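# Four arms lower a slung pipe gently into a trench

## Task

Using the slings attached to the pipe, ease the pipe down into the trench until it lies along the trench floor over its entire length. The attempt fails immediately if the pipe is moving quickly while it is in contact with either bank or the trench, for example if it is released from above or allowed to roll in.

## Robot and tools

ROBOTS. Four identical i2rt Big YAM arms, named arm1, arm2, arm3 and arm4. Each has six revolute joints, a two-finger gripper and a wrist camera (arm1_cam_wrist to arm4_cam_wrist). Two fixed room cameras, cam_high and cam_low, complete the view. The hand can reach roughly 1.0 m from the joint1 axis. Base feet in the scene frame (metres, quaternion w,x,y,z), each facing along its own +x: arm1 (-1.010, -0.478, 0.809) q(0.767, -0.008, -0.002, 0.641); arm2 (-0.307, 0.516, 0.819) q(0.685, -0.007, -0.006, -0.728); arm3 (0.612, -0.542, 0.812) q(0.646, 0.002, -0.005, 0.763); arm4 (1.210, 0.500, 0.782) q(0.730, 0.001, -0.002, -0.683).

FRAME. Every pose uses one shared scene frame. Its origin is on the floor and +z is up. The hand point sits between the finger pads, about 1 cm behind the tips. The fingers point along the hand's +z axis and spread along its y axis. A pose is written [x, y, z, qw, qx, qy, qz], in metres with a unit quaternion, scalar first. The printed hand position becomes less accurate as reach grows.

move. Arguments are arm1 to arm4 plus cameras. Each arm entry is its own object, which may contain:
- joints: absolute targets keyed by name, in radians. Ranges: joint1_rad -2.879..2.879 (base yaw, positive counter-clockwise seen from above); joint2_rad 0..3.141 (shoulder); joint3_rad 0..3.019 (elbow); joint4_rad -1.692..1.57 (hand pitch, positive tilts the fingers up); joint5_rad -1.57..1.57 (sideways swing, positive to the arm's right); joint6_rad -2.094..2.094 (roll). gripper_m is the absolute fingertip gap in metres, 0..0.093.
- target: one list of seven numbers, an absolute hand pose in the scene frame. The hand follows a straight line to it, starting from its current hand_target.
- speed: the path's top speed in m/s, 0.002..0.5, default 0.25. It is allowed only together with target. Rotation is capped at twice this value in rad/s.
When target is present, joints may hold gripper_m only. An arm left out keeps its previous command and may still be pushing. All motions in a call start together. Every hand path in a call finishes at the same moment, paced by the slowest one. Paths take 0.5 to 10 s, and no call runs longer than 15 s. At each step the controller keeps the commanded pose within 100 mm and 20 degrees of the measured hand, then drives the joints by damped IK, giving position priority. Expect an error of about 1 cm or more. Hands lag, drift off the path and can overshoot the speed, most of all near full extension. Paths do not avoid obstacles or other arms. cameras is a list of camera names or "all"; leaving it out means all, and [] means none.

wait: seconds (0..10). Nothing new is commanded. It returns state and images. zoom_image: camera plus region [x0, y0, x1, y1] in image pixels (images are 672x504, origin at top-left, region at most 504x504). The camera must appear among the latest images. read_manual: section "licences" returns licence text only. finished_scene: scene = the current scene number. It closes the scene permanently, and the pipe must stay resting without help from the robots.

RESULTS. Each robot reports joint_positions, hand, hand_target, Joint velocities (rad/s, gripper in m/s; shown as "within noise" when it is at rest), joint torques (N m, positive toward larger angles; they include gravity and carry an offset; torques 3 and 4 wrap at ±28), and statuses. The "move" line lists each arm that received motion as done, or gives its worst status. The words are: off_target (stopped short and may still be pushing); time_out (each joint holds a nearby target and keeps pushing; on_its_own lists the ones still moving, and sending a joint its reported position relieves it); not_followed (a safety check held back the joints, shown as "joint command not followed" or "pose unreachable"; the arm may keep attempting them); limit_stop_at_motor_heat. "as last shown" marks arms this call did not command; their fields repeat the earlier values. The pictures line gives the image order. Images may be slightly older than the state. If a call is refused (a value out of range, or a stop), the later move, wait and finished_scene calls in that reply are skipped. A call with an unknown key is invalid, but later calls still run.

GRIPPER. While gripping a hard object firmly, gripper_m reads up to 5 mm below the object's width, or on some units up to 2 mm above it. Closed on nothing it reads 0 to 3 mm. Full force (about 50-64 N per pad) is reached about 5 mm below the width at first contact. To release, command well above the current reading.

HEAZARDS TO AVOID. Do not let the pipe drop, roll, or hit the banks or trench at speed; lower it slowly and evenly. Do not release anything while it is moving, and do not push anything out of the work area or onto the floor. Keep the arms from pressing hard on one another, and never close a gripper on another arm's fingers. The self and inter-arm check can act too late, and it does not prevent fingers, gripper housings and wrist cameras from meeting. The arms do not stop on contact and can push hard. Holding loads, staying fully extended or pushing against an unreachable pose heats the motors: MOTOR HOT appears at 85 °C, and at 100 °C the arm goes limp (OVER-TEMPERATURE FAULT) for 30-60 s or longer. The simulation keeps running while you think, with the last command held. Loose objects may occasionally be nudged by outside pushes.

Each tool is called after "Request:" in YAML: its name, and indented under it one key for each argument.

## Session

Request:
move:
  cameras: ["cam_high", "cam_low"]

Scene clock: 0.00 s.
Joint torques (N m): no reading
Heat: arm1: hottest joint2_rad 30 °C; arm2: hottest gripper 29 °C; arm3: hottest joint2_rad 28 °C; arm4: hottest joint5_rad 29 °C.
Joint velocities: within noise
arm1.joint_positions: joint1_rad=-0.202 joint2_rad=+0.492 joint3_rad=+1.390 joint4_rad=-1.535 joint5_rad=-0.036 joint6_rad=-0.108 gripper_m=+0.09396
arm1.joint_status: not commanded
arm1.hand: x=-0.9651 y=-0.3268 z=+1.3301 quat_wxyz=(-0.380, +0.550, -0.704, -0.239) (m; scene frame)
arm1.hand_target: x=-0.9664 y=-0.3297 z=+1.3388 quat_wxyz=(-0.389, +0.547, -0.700, -0.244) (m; scene frame)
arm1.hand_status: not commanded
arm2.joint_positions: joint1_rad=+0.387 joint2_rad=+0.636 joint3_rad=+1.378 joint4_rad=-1.323 joint5_rad=+0.114 joint6_rad=-0.461 gripper_m=+0.09396
arm2.joint_status: not commanded
arm2.hand: x=-0.2468 y=+0.2878 z=+1.3570 quat_wxyz=(-0.276, -0.358, -0.799, +0.397) (m; scene frame)
arm2.hand_target: x=-0.2475 y=+0.2901 z=+1.3703 quat_wxyz=(-0.286, -0.356, -0.791, +0.407) (m; scene frame)
arm2.hand_status: not commanded
arm3.joint_positions: joint1_rad=-0.388 joint2_rad=+0.448 joint3_rad=+1.397 joint4_rad=-1.348 joint5_rad=-0.092 joint6_rad=-0.006 gripper_m=+0.09396
arm3.joint_status: not commanded
arm3.hand: x=+0.6302 y=-0.3905 z=+1.3846 quat_wxyz=(-0.413, +0.540, -0.630, -0.376) (m; scene frame)
arm3.hand_target: x=+0.6294 y=-0.3939 z=+1.3938 quat_wxyz=(-0.420, +0.536, -0.625, -0.381) (m; scene frame)
arm3.hand_status: not commanded
arm4.joint_positions: joint1_rad=+0.020 joint2_rad=+0.548 joint3_rad=+1.417 joint4_rad=-1.141 joint5_rad=-0.275 joint6_rad=+0.292 gripper_m=+0.09396
arm4.joint_status: not commanded
arm4.hand: x=+1.2711 y=+0.2947 z=+1.3960 quat_wxyz=(-0.559, -0.560, -0.560, +0.246) (m; scene frame)
arm4.hand_target: x=+1.2707 y=+0.2989 z=+1.4091 quat_wxyz=(-0.568, -0.551, -0.556, +0.254) (m; scene frame)
arm4.hand_status: not commanded
pictures: cam_high, cam_low

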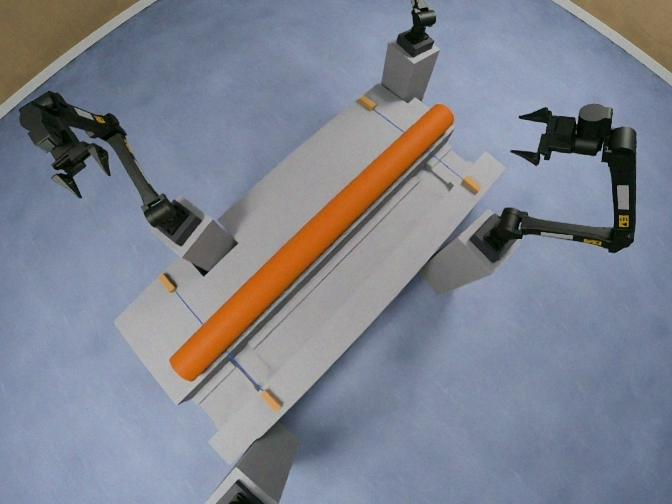

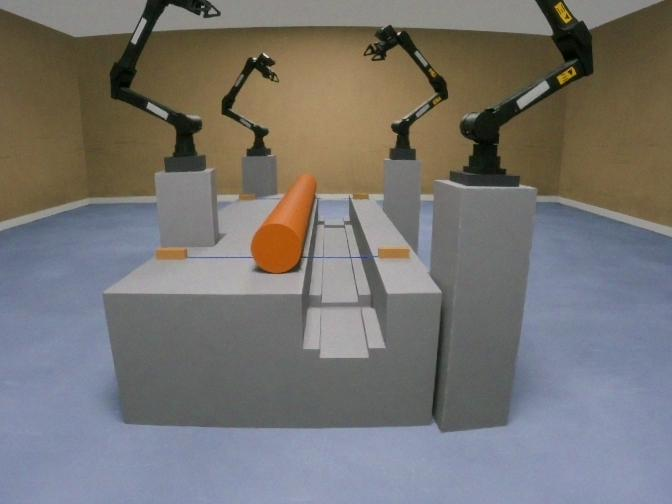

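Request:
move:
  arm1: {"target": [-0.645, -0.518, 0.64, 0, 0.7071, -0.7071, 0], "speed": 0.35}
  arm2: {"target": [-0.710, 0.278, 0.64, 0, 0.7071, 0.7071, 0], "speed": 0.35}
  arm3: {"target": [0.912, -0.518, 0.64, 0, 0.7071, -0.7071, 0], "speed": 0.35}
  arm4: {"target": [0.880, 0.282, 0.64, 0, 0.7071, 0.7071, 0], "speed": 0.35}
  cameras: ["arm1_cam_wrist", "arm2_cam_wrist", "arm3_cam_wrist", "arm4_cam_wrist"]

Scene clock: 6.73 s.
Joint torques (N m): arm1=[1.03 -13.98 3.52 0.96 0 -0.1] | arm2=[-1.26 -18.9 6.68 -0.42 -0.1 0.19] | arm3=[2.02 -14.86 1.62 0.35 -0.07 0.08] | arm4=[1.03 -14.27 4.85 0.51 0.11 0.06]
Heat: arm1: hottest joint2_rad 30 °C; arm2: hottest joint3_rad 29 °C; arm3: hottest joint2_rad 28 °C; arm4: hottest joint5_rad 29 °C.
move: arm1 done; arm2 off_target; arm3 done; arm4 off_target
Joint velocities: within noise
arm1.joint_positions: joint1_rad=-1.509 joint2_rad=+2.037 joint3_rad=+0.764 joint4_rad=-0.326 joint5_rad=-0.010 joint6_rad=-1.668 gripper_m=+0.09396
arm1.joint_status: not commanded
arm1.hand: x=-0.6520 y=-0.5200 z=+0.6417 quat_wxyz=(+0.003, +0.700, -0.714, -0.006) (m; scene frame)
arm1.hand_target: x=-0.6451 y=-0.5180 z=+0.6402 quat_wxyz=(+0.000, +0.707, -0.707, +0.000) (m; scene frame)
arm1.hand_status: done (0.008 m and 1.3 deg from the pose sent, 0.784 m and 55.0 deg at the start)
arm2.joint_positions: joint1_rad=-0.967 joint2_rad=+2.196 joint3_rad=+1.060 joint4_rad=-0.486 joint5_rad=+0.012 joint6_rad=-1.044 gripper_m=+0.09396
arm2.joint_status: not commanded
arm2.hand: x=-0.6911 y=+0.2844 z=+0.6300 quat_wxyz=(-0.006, -0.701, -0.713, -0.020) (m; scene frame)
arm2.hand_target: x=-0.7097 y=+0.2783 z=+0.6403 quat_wxyz=(+0.000, -0.707, -0.707, +0.000) (m; scene frame)
arm2.hand_status: off_target (0.022 m and 2.5 deg from the pose sent, 0.854 m and 70.3 deg at the start)
arm3.joint_positions: joint1_rad=-1.662 joint2_rad=+1.996 joint3_rad=+0.581 joint4_rad=-0.182 joint5_rad=+0.006 joint6_rad=-1.495 gripper_m=+0.09396
arm3.joint_status: not commanded
arm3.hand: x=+0.9046 y=-0.5207 z=+0.6375 quat_wxyz=(+0.007, +0.706, -0.708, -0.009) (m; scene frame)
arm3.hand_target: x=+0.9121 y=-0.5180 z=+0.6401 quat_wxyz=(+0.000, +0.707, -0.707, +0.000) (m; scene frame)
arm3.hand_status: done (0.008 m and 1.3 deg from the pose sent, 0.806 m and 68.3 deg at the start; pose on its path clipped on 15 of 97 steps)
arm4.joint_positions: joint1_rad=-1.061 joint2_rad=+1.993 joint3_rad=+0.819 joint4_rad=-0.444 joint5_rad=+0.002 joint6_rad=-0.977 gripper_m=+0.09396
arm4.joint_status: not commanded
arm4.hand: x=+0.8956 y=+0.2959 z=+0.6312 quat_wxyz=(-0.006, -0.713, -0.701, -0.024) (m; scene frame)
arm4.hand_target: x=+0.8804 y=+0.2821 z=+0.6404 quat_wxyz=(+0.000, -0.707, -0.707, +0.000) (m; scene frame)
arm4.hand_status: off_target (0.023 m and 3.0 deg from the pose sent, 0.851 m and 75.3 deg at the start)
pictures: arm1_cam_wrist, arm2_cam_wrist, arm3_cam_wrist, arm4_cam_wrist

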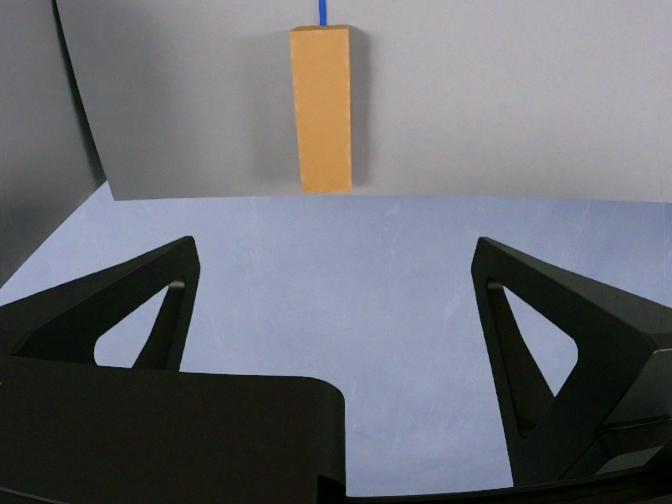

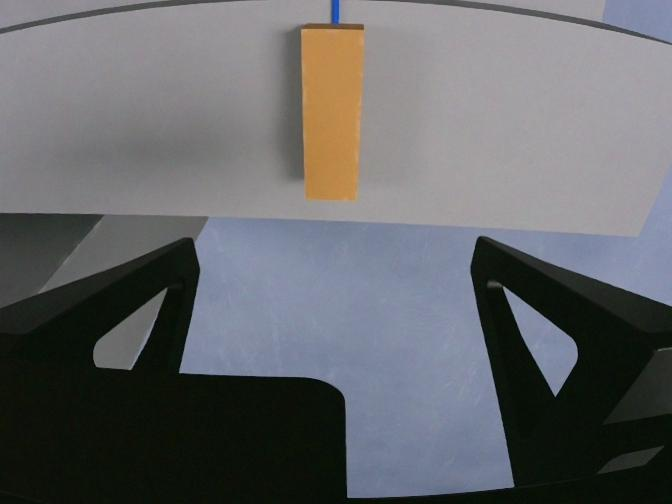

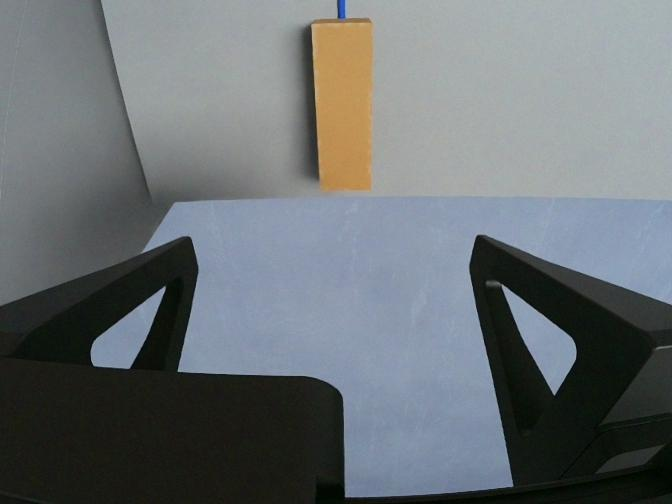

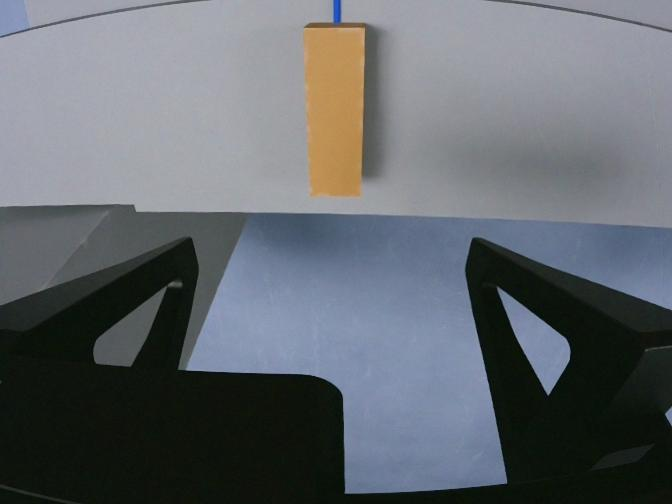

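Request:
move:
  arm1: {"target": [-0.668, -0.525, 0.471, 0, 0.7071, -0.7071, 0], "speed": 0.16}
  arm2: {"target": [-0.697, 0.284, 0.478, 0, 0.7071, 0.7071, 0], "speed": 0.16}
  arm3: {"target": [0.905, -0.520, 0.474, 0, 0.7071, -0.7071, 0], "speed": 0.16}
  arm4: {"target": [0.886, 0.291, 0.479, 0, 0.7071, 0.7071, 0], "speed": 0.16}
  cameras: []

Request:
move:
  arm1: {"joints": {"gripper_m": 0.025}}
  arm2: {"joints": {"gripper_m": 0.025}}
  arm3: {"joints": {"gripper_m": 0.025}}
  arm4: {"joints": {"gripper_m": 0.025}}
  cameras: ["arm1_cam_wrist", "arm2_cam_wrist", "arm3_cam_wrist", "arm4_cam_wrist"]

Request:
move:
  arm1: {"target": [-0.666, -0.450, 0.71, 0, 0.7071, -0.7071, 0], "speed": 0.15}
  arm2: {"target": [-0.684, 0.197, 0.712, 0, 0.7071, 0.7071, 0], "speed": 0.15}
  arm3: {"target": [0.908, -0.438, 0.71, 0, 0.7071, -0.7071, 0], "speed": 0.15}
  arm4: {"target": [0.895, 0.203, 0.717, 0, 0.7071, 0.7071, 0], "speed": 0.15}
  cameras: ["cam_low"]

Scene clock: 26.10 s.
Joint torques (N m): arm1=[-0.91 -14.51 0.06 0.98 0.03 -0.07] | arm2=[-1.38 -19.08 3.62 0.08 -0.09 0.19] | arm3=[1.14 -16.38 -1.39 0.38 -0.07 -0.03] | arm4=[0.03 -15.44 1.29 0.64 0.11 -0.01]
Heat: arm1: hottest joint2_rad 31 °C; arm2: hottest joint3_rad 30 °C; arm3: hottest joint2_rad 29 °C; arm4: hottest joint3_rad 29 °C.
move: arm1 done; arm2 off_target; arm3 done; arm4 off_target
Joint velocities: within noise
arm1.joint_positions: joint1_rad=-1.515 joint2_rad=+2.539 joint3_rad=+0.899 joint4_rad=+0.053 joint5_rad=-0.010 joint6_rad=-1.692 gripper_m=+0.09396
arm1.joint_status: not commanded
arm1.hand: x=-0.6661 y=-0.5219 z=+0.4764 quat_wxyz=(-0.001, +0.707, -0.707, -0.001) (m; scene frame)
arm1.hand_target: x=-0.6680 y=-0.5249 z=+0.4711 quat_wxyz=(+0.000, +0.707, -0.707, +0.000) (m; scene frame)
arm1.hand_status: done (0.006 m and 0.2 deg from the pose sent, 0.171 m and 1.3 deg at the start)
arm2.joint_positions: joint1_rad=-0.967 joint2_rad=+2.585 joint3_rad=+1.189 joint4_rad=-0.221 joint5_rad=+0.012 joint6_rad=-1.044 gripper_m=+0.09396
arm2.joint_status: not commanded
arm2.hand: x=-0.6805 y=+0.2883 z=+0.4749 quat_wxyz=(-0.005, -0.701, -0.713, -0.018) (m; scene frame)
arm2.hand_target: x=-0.6970 y=+0.2842 z=+0.4783 quat_wxyz=(+0.000, -0.707, -0.707, +0.000) (m; scene frame)
arm2.hand_status: off_target (0.017 m and 2.3 deg from the pose sent, 0.152 m and 2.5 deg at the start)
arm3.joint_positions: joint1_rad=-1.662 joint2_rad=+2.563 joint3_rad=+0.775 joint4_rad=+0.205 joint5_rad=+0.006 joint6_rad=-1.495 gripper_m=+0.09396
arm3.joint_status: not commanded
arm3.hand: x=+0.9029 y=-0.5193 z=+0.4748 quat_wxyz=(+0.002, +0.706, -0.708, -0.004) (m; scene frame)
arm3.hand_target: x=+0.9051 y=-0.5200 z=+0.4740 quat_wxyz=(+0.000, +0.707, -0.707, +0.000) (m; scene frame)
arm3.hand_status: done (0.002 m and 0.5 deg from the pose sent, 0.163 m and 1.3 deg at the start)
arm4.joint_positions: joint1_rad=-1.061 joint2_rad=+2.444 joint3_rad=+0.937 joint4_rad=-0.093 joint5_rad=+0.002 joint6_rad=-0.985 gripper_m=+0.09396
arm4.joint_status: not commanded
arm4.hand: x=+0.8980 y=+0.2967 z=+0.4757 quat_wxyz=(-0.004, -0.711, -0.703, -0.015) (m; scene frame)
arm4.hand_target: x=+0.8860 y=+0.2910 z=+0.4792 quat_wxyz=(+0.000, -0.707, -0.707, +0.000) (m; scene frame)
arm4.hand_status: off_target (0.014 m and 1.9 deg from the pose sent, 0.153 m and 3.0 deg at the start)
pictures: none
No camera images: "cameras" was empty.

Scene clock: 26.77 s.
Joint torques (N m): arm1=[-1.08 -14.62 0.09 0.96 -0.01 -0.09] | arm2=[-1.38 -19.08 3.62 -0.01 -0.11 0.18] | arm3=[1.26 -16.5 -1.43 0.32 -0.08 -0.01] | arm4=[0.15 -15.38 1.29 0.65 0.09 0.01]
Heat: arm1: hottest joint2_rad 31 °C; arm2: hottest joint3_rad 30 °C; arm3: hottest joint2_rad 29 °C; arm4: hottest joint3_rad 29 °C.
move: arm1 off_target; arm2 off_target; arm3 off_target; arm4 off_target
Joint velocities: within noise
arm1.joint_positions: joint1_rad=-1.515 joint2_rad=+2.539 joint3_rad=+0.899 joint4_rad=+0.054 joint5_rad=-0.009 joint6_rad=-1.693 gripper_m=+0.03395
arm1.joint_status: gripper_m off_target (ended at +0.03398, target +0.02500)
arm1.hand: x=-0.6659 y=-0.5220 z=+0.4764 quat_wxyz=(-0.001, +0.707, -0.707, -0.001) (m; scene frame)
arm1.hand_target: x=-0.6680 y=-0.5249 z=+0.4711 quat_wxyz=(+0.000, +0.707, -0.707, +0.000) (m; scene frame)
arm1.hand_status: not commanded
arm2.joint_positions: joint1_rad=-0.967 joint2_rad=+2.585 joint3_rad=+1.189 joint4_rad=-0.220 joint5_rad=+0.013 joint6_rad=-1.043 gripper_m=+0.03468
arm2.joint_status: gripper_m off_target (ended at +0.03471, target +0.02500)
arm2.hand: x=-0.6809 y=+0.2883 z=+0.4749 quat_wxyz=(-0.005, -0.702, -0.712, -0.017) (m; scene frame)
arm2.hand_target: x=-0.6970 y=+0.2842 z=+0.4783 quat_wxyz=(+0.000, -0.707, -0.707, +0.000) (m; scene frame)
arm2.hand_status: not commanded
arm3.joint_positions: joint1_rad=-1.662 joint2_rad=+2.563 joint3_rad=+0.775 joint4_rad=+0.206 joint5_rad=+0.006 joint6_rad=-1.495 gripper_m=+0.03491
arm3.joint_status: gripper_m off_target (ended at +0.03493, target +0.02500)
arm3.hand: x=+0.9031 y=-0.5193 z=+0.4748 quat_wxyz=(+0.002, +0.706, -0.708, -0.004) (m; scene frame)
arm3.hand_target: x=+0.9051 y=-0.5200 z=+0.4740 quat_wxyz=(+0.000, +0.707, -0.707, +0.000) (m; scene frame)
arm3.hand_status: not commanded
arm4.joint_positions: joint1_rad=-1.061 joint2_rad=+2.444 joint3_rad=+0.938 joint4_rad=-0.093 joint5_rad=+0.003 joint6_rad=-0.986 gripper_m=+0.03508
arm4.joint_status: gripper_m off_target (ended at +0.03511, target +0.02500)
arm4.hand: x=+0.8973 y=+0.2963 z=+0.4757 quat_wxyz=(-0.004, -0.710, -0.704, -0.015) (m; scene frame)
arm4.hand_target: x=+0.8860 y=+0.2909 z=+0.4792 quat_wxyz=(+0.000, -0.707, -0.707, +0.000) (m; scene frame)
arm4.hand_status: not commanded
pictures: arm1_cam_wrist, arm2_cam_wrist, arm3_cam_wrist, arm4_cam_wrist

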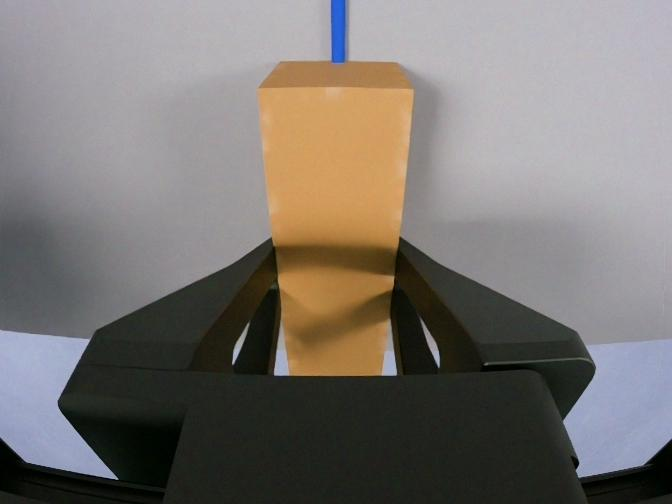

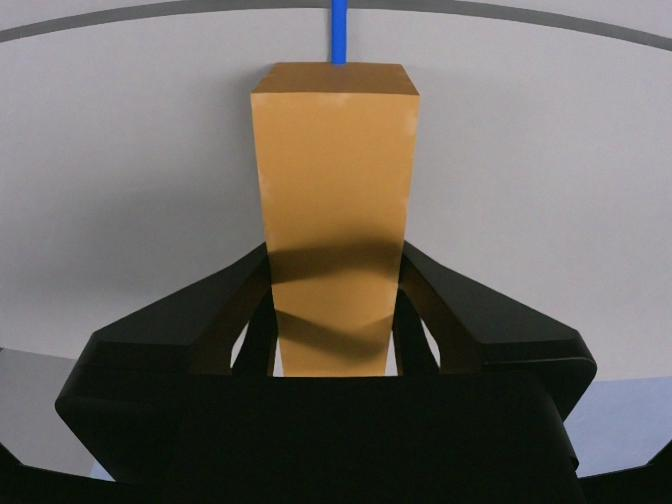

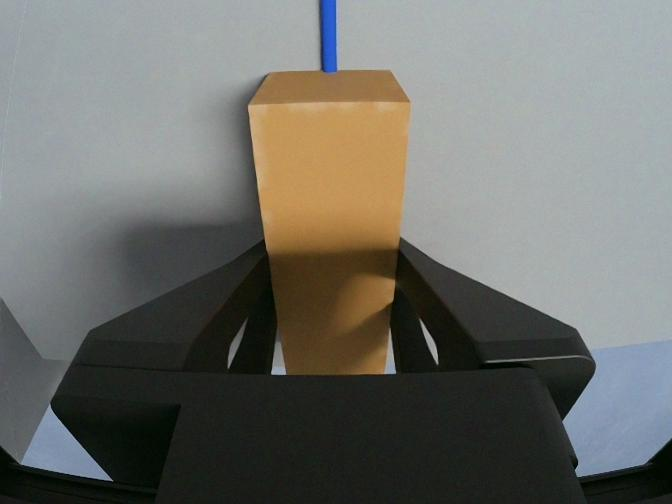

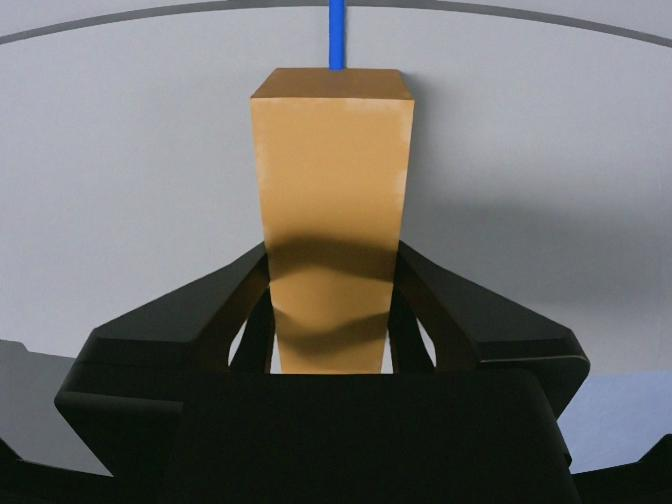

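Scene clock: 29.13 s.
Joint torques (N m): arm1=[-2.84 -16.26 3.81 -0.27 0.84 0.06] | arm2=[-1.79 -21.48 8.54 -1.81 0.16 0.12] | arm3=[-1.08 -16.73 3.59 -1.1 0.59 0.02] | arm4=[-0.62 -17.38 6.35 -1.16 0.3 0.23]
Heat: arm1: hottest joint2_rad 31 °C; arm2: hottest joint3_rad 30 °C; arm3: hottest joint2_rad 29 °C; arm4: hottest joint3_rad 29 °C.
move: arm1 off_target; arm2 off_target; arm3 off_target; arm4 off_target
Joint velocities: within noise
arm1.joint_positions: joint1_rad=-1.283 joint2_rad=+1.844 joint3_rad=+0.698 joint4_rad=-0.458 joint5_rad=-0.032 joint6_rad=-1.493 gripper_m=+0.03395
arm1.joint_status: not commanded
arm1.hand: x=-0.6727 y=-0.4371 z=+0.6963 quat_wxyz=(+0.001, +0.718, -0.696, -0.015) (m; scene frame)
arm1.hand_target: x=-0.6663 y=-0.4497 z=+0.7093 quat_wxyz=(+0.000, +0.707, -0.707, +0.000) (m; scene frame)
arm1.hand_status: off_target (0.020 m and 2.5 deg from the pose sent, 0.245 m and 0.1 deg at the start)
arm2.joint_positions: joint1_rad=-0.790 joint2_rad=+2.100 joint3_rad=+1.125 joint4_rad=-0.641 joint5_rad=+0.004 joint6_rad=-0.868 gripper_m=+0.03468
arm2.joint_status: not commanded
arm2.hand: x=-0.6653 y=+0.2017 z=+0.6869 quat_wxyz=(-0.005, -0.701, -0.713, -0.016) (m; scene frame)
arm2.hand_target: x=-0.6836 y=+0.1973 z=+0.7116 quat_wxyz=(+0.000, -0.707, -0.707, +0.000) (m; scene frame)
arm2.hand_status: off_target (0.032 m and 2.1 deg from the pose sent, 0.254 m and 2.2 deg at the start)
arm3.joint_positions: joint1_rad=-1.366 joint2_rad=+1.797 joint3_rad=+0.598 joint4_rad=-0.402 joint5_rad=-0.010 joint6_rad=-1.229 gripper_m=+0.03490
arm3.joint_status: not commanded
arm3.hand: x=+0.8956 y=-0.4299 z=+0.6967 quat_wxyz=(+0.007, +0.717, -0.697, -0.013) (m; scene frame)
arm3.hand_target: x=+0.9076 y=-0.4378 z=+0.7093 quat_wxyz=(+0.000, +0.707, -0.707, +0.000) (m; scene frame)
arm3.hand_status: off_target (0.020 m and 2.3 deg from the pose sent, 0.249 m and 0.5 deg at the start)
arm4.joint_positions: joint1_rad=-0.864 joint2_rad=+1.888 joint3_rad=+0.938 joint4_rad=-0.647 joint5_rad=-0.003 joint6_rad=-0.820 gripper_m=+0.03508
arm4.joint_status: not commanded
arm4.hand: x=+0.9091 y=+0.2063 z=+0.6941 quat_wxyz=(-0.004, -0.699, -0.715, -0.014) (m; scene frame)
arm4.hand_target: x=+0.8953 y=+0.2032 z=+0.7163 quat_wxyz=(+0.000, -0.707, -0.707, +0.000) (m; scene frame)
arm4.hand_status: off_target (0.027 m and 2.1 deg from the pose sent, 0.259 m and 1.8 deg at the start)
pictures: cam_low

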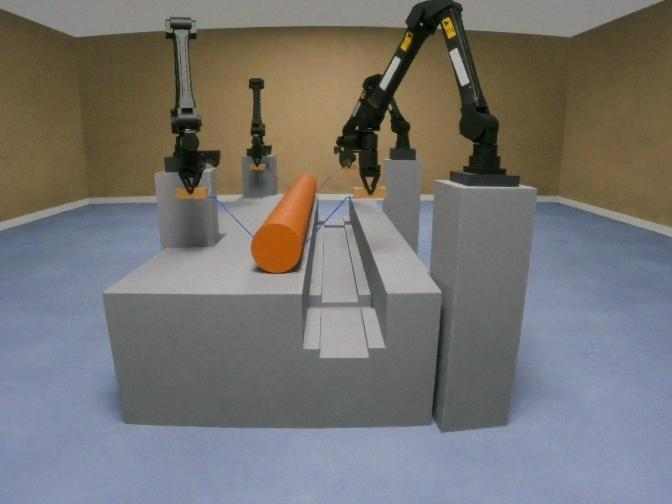

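Request:
move:
  arm1: {"target": [-0.655, -0.457, 0.806, 0, 0.7071, -0.7071, 0], "speed": 0.06}
  arm2: {"target": [-0.699, 0.180, 0.828, 0, 0.7071, 0.7071, 0], "speed": 0.06}
  arm3: {"target": [0.915, -0.438, 0.799, 0, 0.7071, -0.7071, 0], "speed": 0.06}
  arm4: {"target": [0.884, 0.190, 0.833, 0, 0.7071, 0.7071, 0], "speed": 0.06}
  cameras: ["cam_low"]

Request:
move:
  arm1: {"target": [-0.656, -0.192, 0.803, 0, 0.7071, -0.7071, 0], "speed": 0.09}
  arm2: {"target": [-0.700, 0.443, 0.818, 0, 0.7071, 0.7071, 0], "speed": 0.09}
  arm3: {"target": [0.915, -0.221, 0.798, 0, 0.7071, -0.7071, 0], "speed": 0.09}
  arm4: {"target": [0.892, 0.408, 0.823, 0, 0.7071, 0.7071, 0], "speed": 0.09}
  cameras: ["cam_low", "cam_high"]

Request:
zoom_image:
  camera: "cam_low"
  region: [280, 140, 400, 300]

Scene clock: 36.97 s.
Joint torques (N m): arm1=[-5.54 -17.55 9.46 -1.52 1.83 -0.21] | arm2=[-3.49 -27.46 10.48 -4.05 0.95 0.01] | arm3=[-2.14 -18.26 7.27 -2.14 1.46 -0.08] | arm4=[-1.85 -21.95 8.91 -3.26 0.9 0.11]
Heat: arm1: hottest joint2_rad 31 °C; arm2: hottest joint2_rad 31 °C; arm3: hottest joint2_rad 30 °C; arm4: hottest joint3_rad 29 °C.
move: arm1 off_target; arm2 off_target; arm3 off_target; arm4 off_target
Joint velocities: within noise
arm1.joint_positions: joint1_rad=-1.274 joint2_rad=+1.642 joint3_rad=+0.715 joint4_rad=-0.737 joint5_rad=-0.052 joint6_rad=-1.488 gripper_m=+0.03395
arm1.joint_status: not commanded
arm1.hand: x=-0.6900 y=-0.4321 z=+0.7661 quat_wxyz=(+0.018, +0.718, -0.695, -0.041) (m; scene frame)
arm1.hand_target: x=-0.6577 y=-0.4559 z=+0.8035 quat_wxyz=(+0.001, +0.706, -0.708, +0.001) (m; scene frame)
arm1.hand_status: off_target (0.059 m and 5.5 deg from the pose sent, 0.113 m and 2.5 deg at the start)
arm2.joint_positions: joint1_rad=-0.757 joint2_rad=+2.001 joint3_rad=+1.241 joint4_rad=-0.863 joint5_rad=-0.014 joint6_rad=-0.843 gripper_m=+0.03462
arm2.joint_status: not commanded
arm2.hand: x=-0.6749 y=+0.1679 z=+0.7640 quat_wxyz=(-0.013, -0.698, -0.716, -0.018) (m; scene frame)
arm2.hand_target: x=-0.6974 y=+0.1799 z=+0.8231 quat_wxyz=(+0.000, -0.707, -0.707, +0.001) (m; scene frame)
arm2.hand_status: off_target (0.069 m and 3.0 deg from the pose sent, 0.147 m and 2.1 deg at the start)
arm3.joint_positions: joint1_rad=-1.353 joint2_rad=+1.578 joint3_rad=+0.633 joint4_rad=-0.690 joint5_rad=-0.029 joint6_rad=-1.220 gripper_m=+0.03490
arm3.joint_status: not commanded
arm3.hand: x=+0.8889 y=-0.4257 z=+0.7676 quat_wxyz=(+0.019, +0.718, -0.695, -0.029) (m; scene frame)
arm3.hand_target: x=+0.9137 y=-0.4374 z=+0.7964 quat_wxyz=(+0.000, +0.707, -0.708, +0.001) (m; scene frame)
arm3.hand_status: off_target (0.043 m and 4.3 deg from the pose sent, 0.104 m and 2.3 deg at the start)
arm4.joint_positions: joint1_rad=-0.838 joint2_rad=+1.764 joint3_rad=+1.058 joint4_rad=-0.901 joint5_rad=-0.018 joint6_rad=-0.801 gripper_m=+0.03499
arm4.joint_status: not commanded
arm4.hand: x=+0.9025 y=+0.1807 z=+0.7769 quat_wxyz=(-0.012, -0.697, -0.717, -0.019) (m; scene frame)
arm4.hand_target: x=+0.8855 y=+0.1899 z=+0.8285 quat_wxyz=(+0.000, -0.707, -0.707, +0.001) (m; scene frame)
arm4.hand_status: off_target (0.060 m and 3.0 deg from the pose sent, 0.142 m and 2.1 deg at the start)
pictures: cam_low

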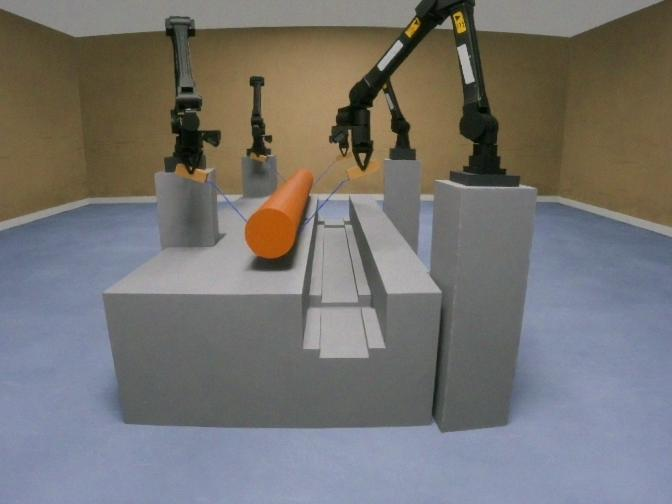

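Scene clock: 40.67 s.
Joint torques (N m): arm1=[-5.13 -19.19 8.43 -2.19 1.37 0.02] | arm2=[-5.77 -21.66 8.01 -1.51 1.49 -0.11] | arm3=[-1.96 -22.83 6.72 -2.78 1.09 0.04] | arm4=[-3.49 -15.79 7.08 -1.06 1.33 -0.2]
Heat: arm1: hottest joint2_rad 31 °C; arm2: hottest joint2_rad 31 °C; arm3: hottest joint2_rad 30 °C; arm4: hottest joint5_rad 30 °C.
move: arm1 off_target; arm2 off_target; arm3 off_target; arm4 off_target
Joint velocities: within noise
arm1.joint_positions: joint1_rad=-0.665 joint2_rad=+1.818 joint3_rad=+1.038 joint4_rad=-0.784 joint5_rad=-0.050 joint6_rad=-0.896 gripper_m=+0.03395
arm1.joint_status: not commanded
arm1.hand: x=-0.6765 y=-0.1709 z=+0.7774 quat_wxyz=(-0.007, +0.725, -0.688, -0.016) (m; scene frame)
arm1.hand_target: x=-0.6573 y=-0.1915 z=+0.8016 quat_wxyz=(-0.001, +0.707, -0.707, +0.000) (m; scene frame)
arm1.hand_status: off_target (0.039 m and 3.6 deg from the pose sent, 0.245 m and 5.5 deg at the start)
arm2.joint_positions: joint1_rad=-1.245 joint2_rad=+1.748 joint3_rad=+0.884 joint4_rad=-0.796 joint5_rad=-0.018 joint6_rad=-1.345 gripper_m=+0.03461
arm2.joint_status: not commanded
arm2.hand: x=-0.6746 y=+0.4129 z=+0.7779 quat_wxyz=(-0.036, -0.693, -0.720, -0.027) (m; scene frame)
arm2.hand_target: x=-0.6976 y=+0.4418 z=+0.8147 quat_wxyz=(+0.001, -0.708, -0.706, -0.002) (m; scene frame)
arm2.hand_status: off_target (0.056 m and 5.6 deg from the pose sent, 0.282 m and 3.0 deg at the start)
arm3.joint_positions: joint1_rad=-0.877 joint2_rad=+1.826 joint3_rad=+1.004 joint4_rad=-0.759 joint5_rad=-0.025 joint6_rad=-0.752 gripper_m=+0.03490
arm3.joint_status: not commanded
arm3.hand: x=+0.8971 y=-0.2056 z=+0.7705 quat_wxyz=(+0.001, +0.721, -0.693, -0.015) (m; scene frame)
arm3.hand_target: x=+0.9141 y=-0.2206 z=+0.7962 quat_wxyz=(+0.000, +0.707, -0.707, +0.000) (m; scene frame)
arm3.hand_status: off_target (0.036 m and 2.8 deg from the pose sent, 0.209 m and 4.3 deg at the start)
arm4.joint_positions: joint1_rad=-1.290 joint2_rad=+1.478 joint3_rad=+0.736 joint4_rad=-0.892 joint5_rad=-0.028 joint6_rad=-1.249 gripper_m=+0.03498
arm4.joint_status: not commanded
arm4.hand: x=+0.9097 y=+0.3869 z=+0.7914 quat_wxyz=(-0.029, -0.698, -0.715, -0.023) (m; scene frame)
arm4.hand_target: x=+0.8934 y=+0.4069 z=+0.8201 quat_wxyz=(+0.001, -0.708, -0.706, -0.001) (m; scene frame)
arm4.hand_status: off_target (0.042 m and 4.4 deg from the pose sent, 0.232 m and 3.0 deg at the start)
pictures: cam_high, cam_low

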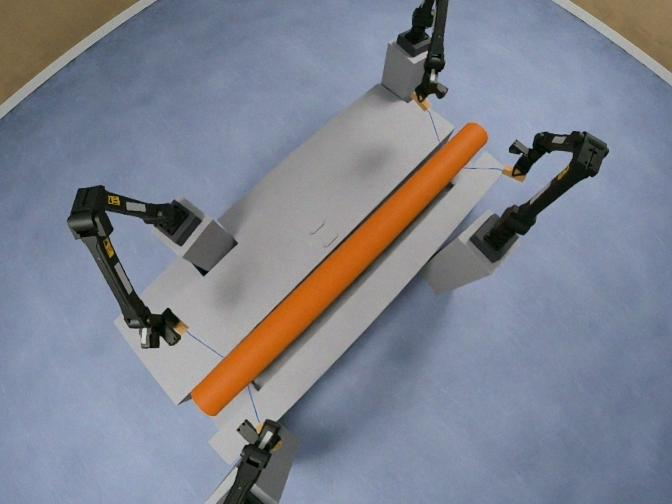

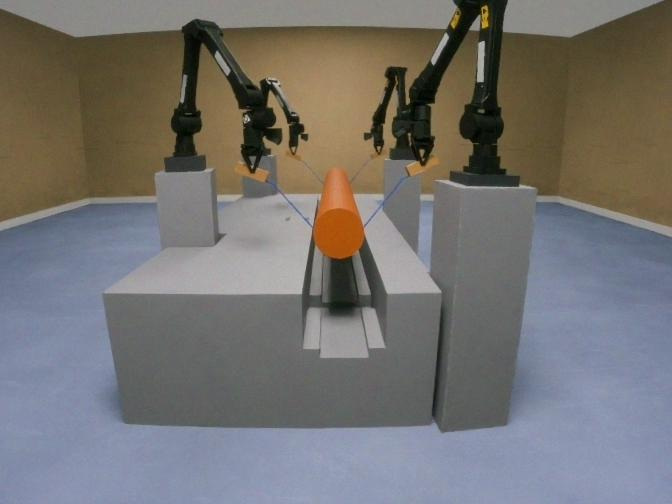

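Scaled by 3.150.

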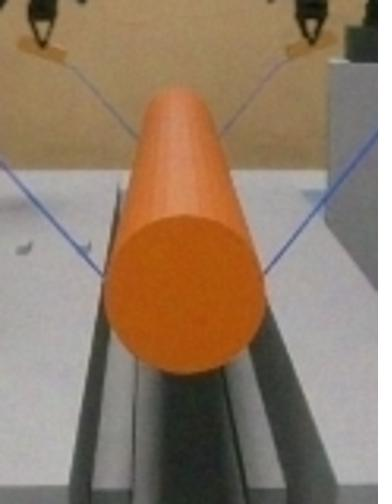

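Request:
move:
  arm1: {"target": [-0.656, -0.138, 0.628, 0, 0.7071, -0.7071, 0], "speed": 0.08}
  arm2: {"target": [-0.700, 0.353, 0.637, 0, 0.7071, 0.7071, 0], "speed": 0.08}
  arm3: {"target": [0.915, -0.137, 0.628, 0, 0.7071, -0.7071, 0], "speed": 0.08}
  arm4: {"target": [0.892, 0.344, 0.636, 0, 0.7071, 0.7071, 0], "speed": 0.08}
  cameras: ["cam_low"]

Request:
zoom_image:
  camera: "cam_low"
  region: [280, 140, 400, 360]

Scene clock: 51.30 s.
Joint torques (N m): arm1=[-2.78 -21.07 4.74 -0.38 0.8 0.06] | arm2=[-2.37 -20.66 4.77 -1.03 0.79 0.11] | arm3=[-0.32 -27.11 4.05 -1.06 0.48 0.03] | arm4=[-0.79 -15.62 3.25 -0.23 0.67 0.21]
Heat: arm1: hottest joint2_rad 32 °C; arm2: hottest joint2_rad 32 °C; arm3: hottest joint2_rad 31 °C; arm4: hottest joint5_rad 31 °C.
move: arm1 off_target; arm2 off_target; arm3 off_target; arm4 off_target
Joint velocities: within noise
arm1.joint_positions: joint1_rad=-0.599 joint2_rad=+2.232 joint3_rad=+1.149 joint4_rad=-0.499 joint5_rad=-0.036 joint6_rad=-0.810 gripper_m=+0.03395
arm1.joint_status: not commanded
arm1.hand: x=-0.6722 y=-0.1305 z=+0.6149 quat_wxyz=(+0.004, +0.719, -0.695, -0.010) (m; scene frame)
arm1.hand_target: x=-0.6564 y=-0.1380 z=+0.6277 quat_wxyz=(+0.000, +0.707, -0.707, +0.000) (m; scene frame)
arm1.hand_status: off_target (0.022 m and 2.2 deg from the pose sent, 0.154 m and 3.6 deg at the start)
arm2.joint_positions: joint1_rad=-1.092 joint2_rad=+2.188 joint3_rad=+0.935 joint4_rad=-0.380 joint5_rad=-0.007 joint6_rad=-1.175 gripper_m=+0.03461
arm2.joint_status: not commanded
arm2.hand: x=-0.6731 y=+0.3497 z=+0.6146 quat_wxyz=(-0.020, -0.699, -0.714, -0.021) (m; scene frame)
arm2.hand_target: x=-0.6991 y=+0.3533 z=+0.6364 quat_wxyz=(+0.000, -0.707, -0.707, +0.000) (m; scene frame)
arm2.hand_status: off_target (0.035 m and 3.5 deg from the pose sent, 0.155 m and 5.6 deg at the start)
arm3.joint_positions: joint1_rad=-0.786 joint2_rad=+2.292 joint3_rad=+1.206 joint4_rad=-0.522 joint5_rad=-0.012 joint6_rad=-0.642 gripper_m=+0.03490
arm3.joint_status: not commanded
arm3.hand: x=+0.8974 y=-0.1397 z=+0.6029 quat_wxyz=(+0.015, +0.715, -0.699, -0.005) (m; scene frame)
arm3.hand_target: x=+0.9147 y=-0.1371 z=+0.6271 quat_wxyz=(+0.000, +0.707, -0.707, +0.000) (m; scene frame)
arm3.hand_status: off_target (0.031 m and 2.2 deg from the pose sent, 0.159 m and 2.9 deg at the start)
arm4.joint_positions: joint1_rad=-1.163 joint2_rad=+1.984 joint3_rad=+0.709 joint4_rad=-0.337 joint5_rad=-0.013 joint6_rad=-1.119 gripper_m=+0.03497
arm4.joint_status: not commanded
arm4.hand: x=+0.9112 y=+0.3439 z=+0.6202 quat_wxyz=(-0.015, -0.699, -0.714, -0.018) (m; scene frame)
arm4.hand_target: x=+0.8925 y=+0.3441 z=+0.6354 quat_wxyz=(+0.000, -0.707, -0.707, +0.000) (m; scene frame)
arm4.hand_status: off_target (0.025 m and 3.0 deg from the pose sent, 0.162 m and 4.4 deg at the start)
pictures: cam_low

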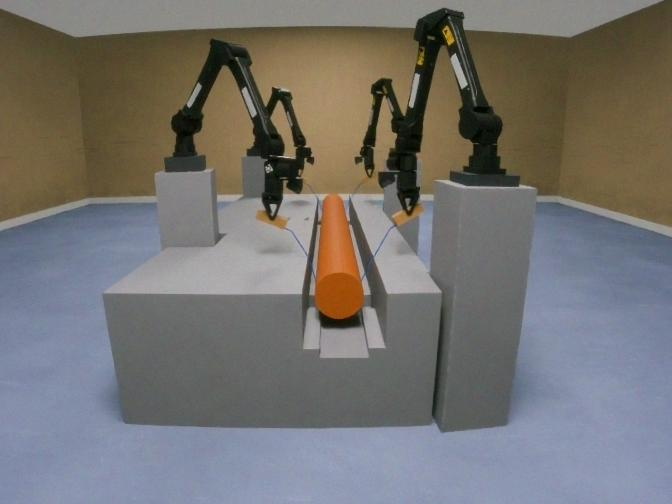

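Scaled by 2.291.

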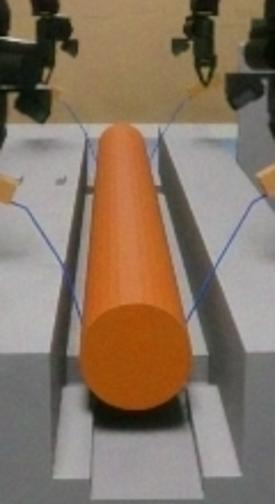

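Request:
move:
  arm1: {"target": [-0.656, -0.134, 0.626, 0, 0.7071, -0.7071, 0], "speed": 0.05}
  arm2: {"target": [-0.700, 0.357, 0.635, 0, 0.7071, 0.7071, 0], "speed": 0.05}
  arm3: {"target": [0.915, -0.116, 0.632, 0, 0.7071, -0.7071, 0], "speed": 0.05}
  arm4: {"target": [0.892, 0.365, 0.634, 0, 0.7071, 0.7071, 0], "speed": 0.05}
  cameras: ["cam_low"]

Request:
zoom_image:
  camera: "cam_low"
  region: [280, 140, 400, 360]

Scene clock: 58.00 s.
Joint torques (N m): arm1=[-3.37 -21.01 4.86 -0.32 0.77 0.08] | arm2=[-3.02 -20.42 4.55 -0.91 0.73 0.01] | arm3=[-0.21 -27.87 5.2 -1.68 0.31 0.04] | arm4=[-3.02 -16.03 1.37 -0.18 0.78 -0.02]
Heat: arm1: hottest joint2_rad 32 °C; arm2: hottest joint2_rad 33 °C; arm3: hottest joint2_rad 32 °C; arm4: hottest joint5_rad 31 °C.
move: arm1 off_target; arm2 off_target; arm3 off_target; arm4 off_target
Joint velocities: within noise
arm1.joint_positions: joint1_rad=-0.593 joint2_rad=+2.237 joint3_rad=+1.156 joint4_rad=-0.499 joint5_rad=-0.036 joint6_rad=-0.804 gripper_m=+0.03395
arm1.joint_status: not commanded
arm1.hand: x=-0.6724 y=-0.1271 z=+0.6136 quat_wxyz=(+0.003, +0.718, -0.696, -0.010) (m; scene frame)
arm1.hand_target: x=-0.6563 y=-0.1342 z=+0.6257 quat_wxyz=(+0.000, +0.707, -0.707, +0.000) (m; scene frame)
arm1.hand_status: off_target (0.022 m and 2.2 deg from the pose sent, 0.020 m and 2.2 deg at the start)
arm2.joint_positions: joint1_rad=-1.092 joint2_rad=+2.188 joint3_rad=+0.935 joint4_rad=-0.375 joint5_rad=-0.005 joint6_rad=-1.174 gripper_m=+0.03461
arm2.joint_status: not commanded
arm2.hand: x=-0.6742 y=+0.3495 z=+0.6145 quat_wxyz=(-0.018, -0.700, -0.714, -0.019) (m; scene frame)
arm2.hand_target: x=-0.6991 y=+0.3573 z=+0.6344 quat_wxyz=(+0.000, -0.707, -0.707, -0.001) (m; scene frame)
arm2.hand_status: off_target (0.034 m and 3.2 deg from the pose sent, 0.034 m and 3.5 deg at the start)
arm3.joint_positions: joint1_rad=-0.767 joint2_rad=+2.308 joint3_rad=+1.247 joint4_rad=-0.548 joint5_rad=-0.008 joint6_rad=-0.619 gripper_m=+0.03490
arm3.joint_status: not commanded
arm3.hand: x=+0.8971 y=-0.1244 z=+0.6030 quat_wxyz=(+0.015, +0.713, -0.701, -0.003) (m; scene frame)
arm3.hand_target: x=+0.9146 y=-0.1163 z=+0.6312 quat_wxyz=(+0.000, +0.707, -0.707, +0.000) (m; scene frame)
arm3.hand_status: off_target (0.035 m and 2.0 deg from the pose sent, 0.042 m and 2.2 deg at the start)
arm4.joint_positions: joint1_rad=-1.183 joint2_rad=+1.988 joint3_rad=+0.709 joint4_rad=-0.315 joint5_rad=-0.016 joint6_rad=-1.147 gripper_m=+0.03497
arm4.joint_status: not commanded
arm4.hand: x=+0.9047 y=+0.3476 z=+0.6185 quat_wxyz=(-0.014, -0.696, -0.717, -0.009) (m; scene frame)
arm4.hand_target: x=+0.8930 y=+0.3645 z=+0.6326 quat_wxyz=(+0.000, -0.707, -0.707, -0.001) (m; scene frame)
arm4.hand_status: off_target (0.026 m and 2.6 deg from the pose sent, 0.032 m and 3.0 deg at the start)
pictures: cam_low

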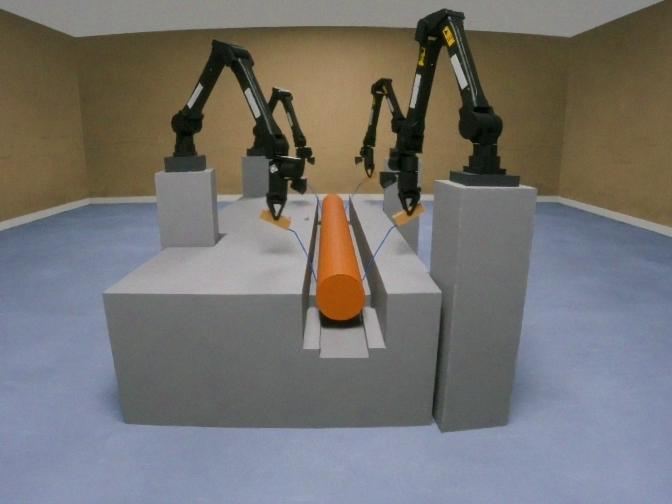

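Scaled by 2.291.

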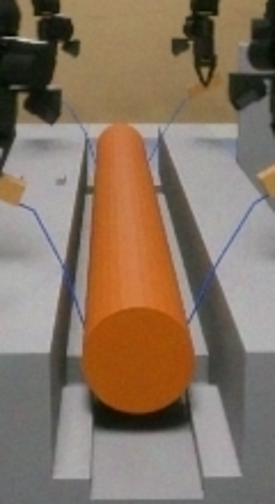

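Request:
move:
  arm1: {"target": [-0.657, -0.130, 0.560, 0, 0.7071, -0.7071, 0], "speed": 0.045}
  arm2: {"target": [-0.699, 0.356, 0.568, 0, 0.7071, 0.7071, 0], "speed": 0.045}
  arm3: {"target": [0.914, -0.098, 0.560, 0, 0.7071, -0.7071, 0], "speed": 0.045}
  arm4: {"target": [0.893, 0.384, 0.562, 0, 0.7071, 0.7071, 0], "speed": 0.045}
  cameras: ["cam_low"]

Request:
zoom_image:
  camera: "cam_low"
  region: [280, 140, 400, 360]

Scene clock: 69.40 s.
Joint torques (N m): arm1=[-3.08 -20.19 3.52 -0.2 0.8 0.11] | arm2=[-3.02 -18.61 3.08 -0.55 0.79 0.07] | arm3=[0.5 -24.88 5.18 -0.12 0.16 0.09] | arm4=[-2.73 -13.16 0.75 0.12 1.16 0]
Heat: arm1: hottest joint2_rad 33 °C; arm2: hottest joint2_rad 34 °C; arm3: hottest joint2_rad 34 °C; arm4: hottest joint5_rad 31 °C.
move: arm1 off_target; arm2 off_target; arm3 off_target; arm4 off_target
Joint velocities: within noise
arm1.joint_positions: joint1_rad=-0.578 joint2_rad=+2.370 joint3_rad=+1.223 joint4_rad=-0.402 joint5_rad=-0.036 joint6_rad=-0.799 gripper_m=+0.03395
arm1.joint_status: not commanded
arm1.hand: x=-0.6659 y=-0.1109 z=+0.5621 quat_wxyz=(-0.012, +0.722, -0.692, -0.010) (m; scene frame)
arm1.hand_target: x=-0.6576 y=-0.1299 z=+0.5599 quat_wxyz=(+0.000, +0.707, -0.707, +0.000) (m; scene frame)
arm1.hand_status: off_target (0.021 m and 3.1 deg from the pose sent, 0.056 m and 2.2 deg at the start)
arm2.joint_positions: joint1_rad=-1.092 joint2_rad=+2.339 joint3_rad=+0.994 joint4_rad=-0.254 joint5_rad=-0.008 joint6_rad=-1.177 gripper_m=+0.03461
arm2.joint_status: not commanded
arm2.hand: x=-0.6840 y=+0.3438 z=+0.5605 quat_wxyz=(-0.014, -0.699, -0.715, -0.005) (m; scene frame)
arm2.hand_target: x=-0.6985 y=+0.3560 z=+0.5679 quat_wxyz=(+0.000, -0.707, -0.707, +0.000) (m; scene frame)
arm2.hand_status: off_target (0.021 m and 2.2 deg from the pose sent, 0.053 m and 3.2 deg at the start)
arm3.joint_positions: joint1_rad=-0.754 joint2_rad=+2.442 joint3_rad=+1.345 joint4_rad=-0.506 joint5_rad=-0.005 joint6_rad=-0.604 gripper_m=+0.03490
arm3.joint_status: not commanded
arm3.hand: x=+0.9022 y=-0.1059 z=+0.5540 quat_wxyz=(+0.012, +0.712, -0.702, -0.002) (m; scene frame)
arm3.hand_target: x=+0.9138 y=-0.0982 z=+0.5601 quat_wxyz=(+0.000, +0.707, -0.707, +0.000) (m; scene frame)
arm3.hand_status: off_target (0.015 m and 1.6 deg from the pose sent, 0.053 m and 2.0 deg at the start)
arm4.joint_positions: joint1_rad=-1.242 joint2_rad=+2.174 joint3_rad=+0.722 joint4_rad=-0.117 joint5_rad=-0.027 joint6_rad=-1.205 gripper_m=+0.03497
arm4.joint_status: not commanded
arm4.hand: x=+0.9000 y=+0.3652 z=+0.5597 quat_wxyz=(-0.015, -0.697, -0.717, +0.006) (m; scene frame)
arm4.hand_target: x=+0.8937 y=+0.3835 z=+0.5619 quat_wxyz=(+0.000, -0.707, -0.707, +0.000) (m; scene frame)
arm4.hand_status: off_target (0.020 m and 2.4 deg from the pose sent, 0.068 m and 2.5 deg at the start)
pictures: cam_low

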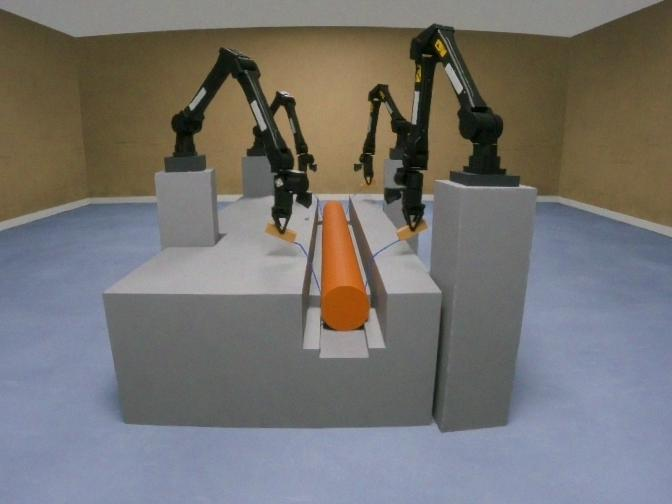

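Scaled by 2.291.

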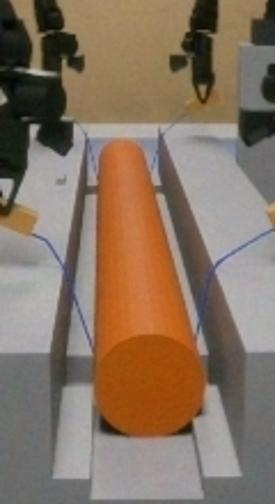

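Request:
move:
  arm1: {"target": [-0.660, -0.157, 0.460, 0, 0.7071, -0.7071, 0], "speed": 0.08}
  arm2: {"target": [-0.697, 0.296, 0.468, 0, 0.7071, 0.7071, 0], "speed": 0.08}
  arm3: {"target": [0.912, -0.160, 0.453, 0, 0.7071, -0.7071, 0], "speed": 0.08}
  arm4: {"target": [0.894, 0.288, 0.468, 0, 0.7071, 0.7071, 0], "speed": 0.08}
  cameras: ["cam_low"]

Request:
zoom_image:
  camera: "cam_low"
  region: [240, 140, 460, 360]

Scene clock: 75.77 s.
Joint torques (N m): arm1=[-0.26 -16.03 4.88 1.37 0.03 0.01] | arm2=[1.61 -15.56 4.6 0.46 -0.36 0.23] | arm3=[0.09 -19.25 3.52 0.38 0.31 0.06] | arm4=[1.79 -12.34 2.11 0.9 -0.19 0.32]
Heat: arm1: hottest joint2_rad 34 °C; arm2: hottest joint2_rad 34 °C; arm3: hottest joint2_rad 34 °C; arm4: hottest joint5_rad 31 °C.
move: arm1 off_target; arm2 off_target; arm3 off_target; arm4 off_target
Joint velocities: within noise
arm1.joint_positions: joint1_rad=-0.646 joint2_rad=+2.555 joint3_rad=+1.240 joint4_rad=-0.274 joint5_rad=-0.018 joint6_rad=-0.821 gripper_m=+0.03395
arm1.joint_status: not commanded
arm1.hand: x=-0.6646 y=-0.1621 z=+0.4789 quat_wxyz=(+0.007, +0.706, -0.708, -0.001) (m; scene frame)
arm1.hand_target: x=-0.6606 y=-0.1577 z=+0.4609 quat_wxyz=(+0.000, +0.707, -0.707, +0.000) (m; scene frame)
arm1.hand_status: off_target (0.020 m and 0.8 deg from the pose sent, 0.112 m and 3.1 deg at the start)
arm2.joint_positions: joint1_rad=-1.029 joint2_rad=+2.569 joint3_rad=+1.174 joint4_rad=-0.204 joint5_rad=+0.018 joint6_rad=-1.073 gripper_m=+0.03461
arm2.joint_status: not commanded
arm2.hand: x=-0.6968 y=+0.3117 z=+0.4805 quat_wxyz=(-0.001, -0.713, -0.701, -0.009) (m; scene frame)
arm2.hand_target: x=-0.6964 y=+0.2964 z=+0.4687 quat_wxyz=(+0.000, -0.707, -0.707, +0.000) (m; scene frame)
arm2.hand_status: off_target (0.020 m and 1.5 deg from the pose sent, 0.105 m and 2.2 deg at the start)
arm3.joint_positions: joint1_rad=-0.816 joint2_rad=+2.592 joint3_rad=+1.314 joint4_rad=-0.275 joint5_rad=-0.008 joint6_rad=-0.668 gripper_m=+0.03490
arm3.joint_status: not commanded
arm3.hand: x=+0.9122 y=-0.1448 z=+0.4757 quat_wxyz=(-0.013, +0.713, -0.701, -0.007) (m; scene frame)
arm3.hand_target: x=+0.9111 y=-0.1604 z=+0.4543 quat_wxyz=(+0.000, +0.707, -0.707, +0.000) (m; scene frame)
arm3.hand_status: off_target (0.027 m and 2.0 deg from the pose sent, 0.115 m and 1.6 deg at the start)
arm4.joint_positions: joint1_rad=-1.067 joint2_rad=+2.441 joint3_rad=+0.928 joint4_rad=-0.071 joint5_rad=+0.010 joint6_rad=-0.995 gripper_m=+0.03497
arm4.joint_status: not commanded
arm4.hand: x=+0.8946 y=+0.2988 z=+0.4768 quat_wxyz=(+0.001, -0.709, -0.705, -0.008) (m; scene frame)
arm4.hand_target: x=+0.8943 y=+0.2883 z=+0.4684 quat_wxyz=(+0.000, -0.707, -0.707, +0.000) (m; scene frame)
arm4.hand_status: off_target (0.014 m and 0.9 deg from the pose sent, 0.120 m and 2.4 deg at the start)
pictures: cam_low

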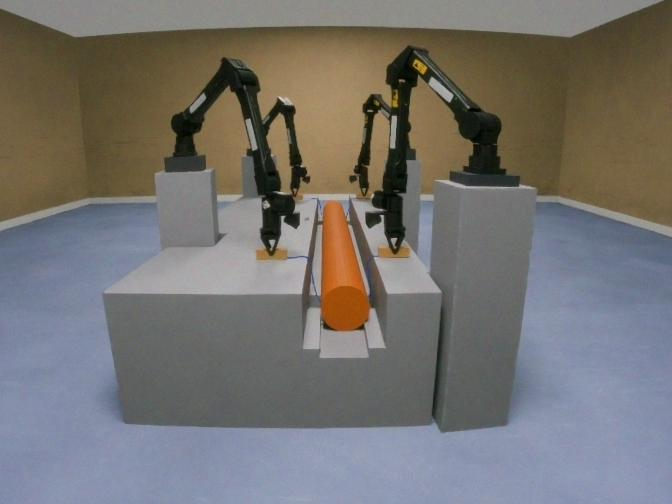

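Scaled by 2.291.

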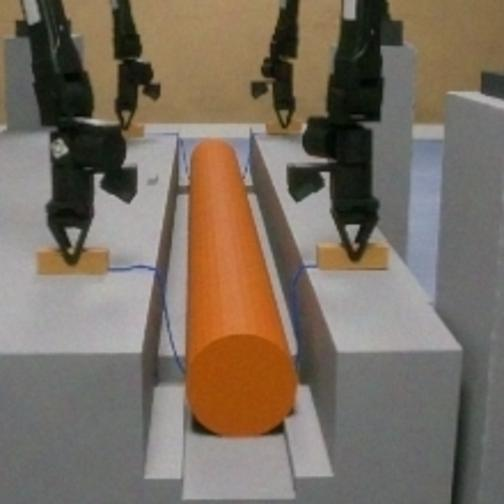

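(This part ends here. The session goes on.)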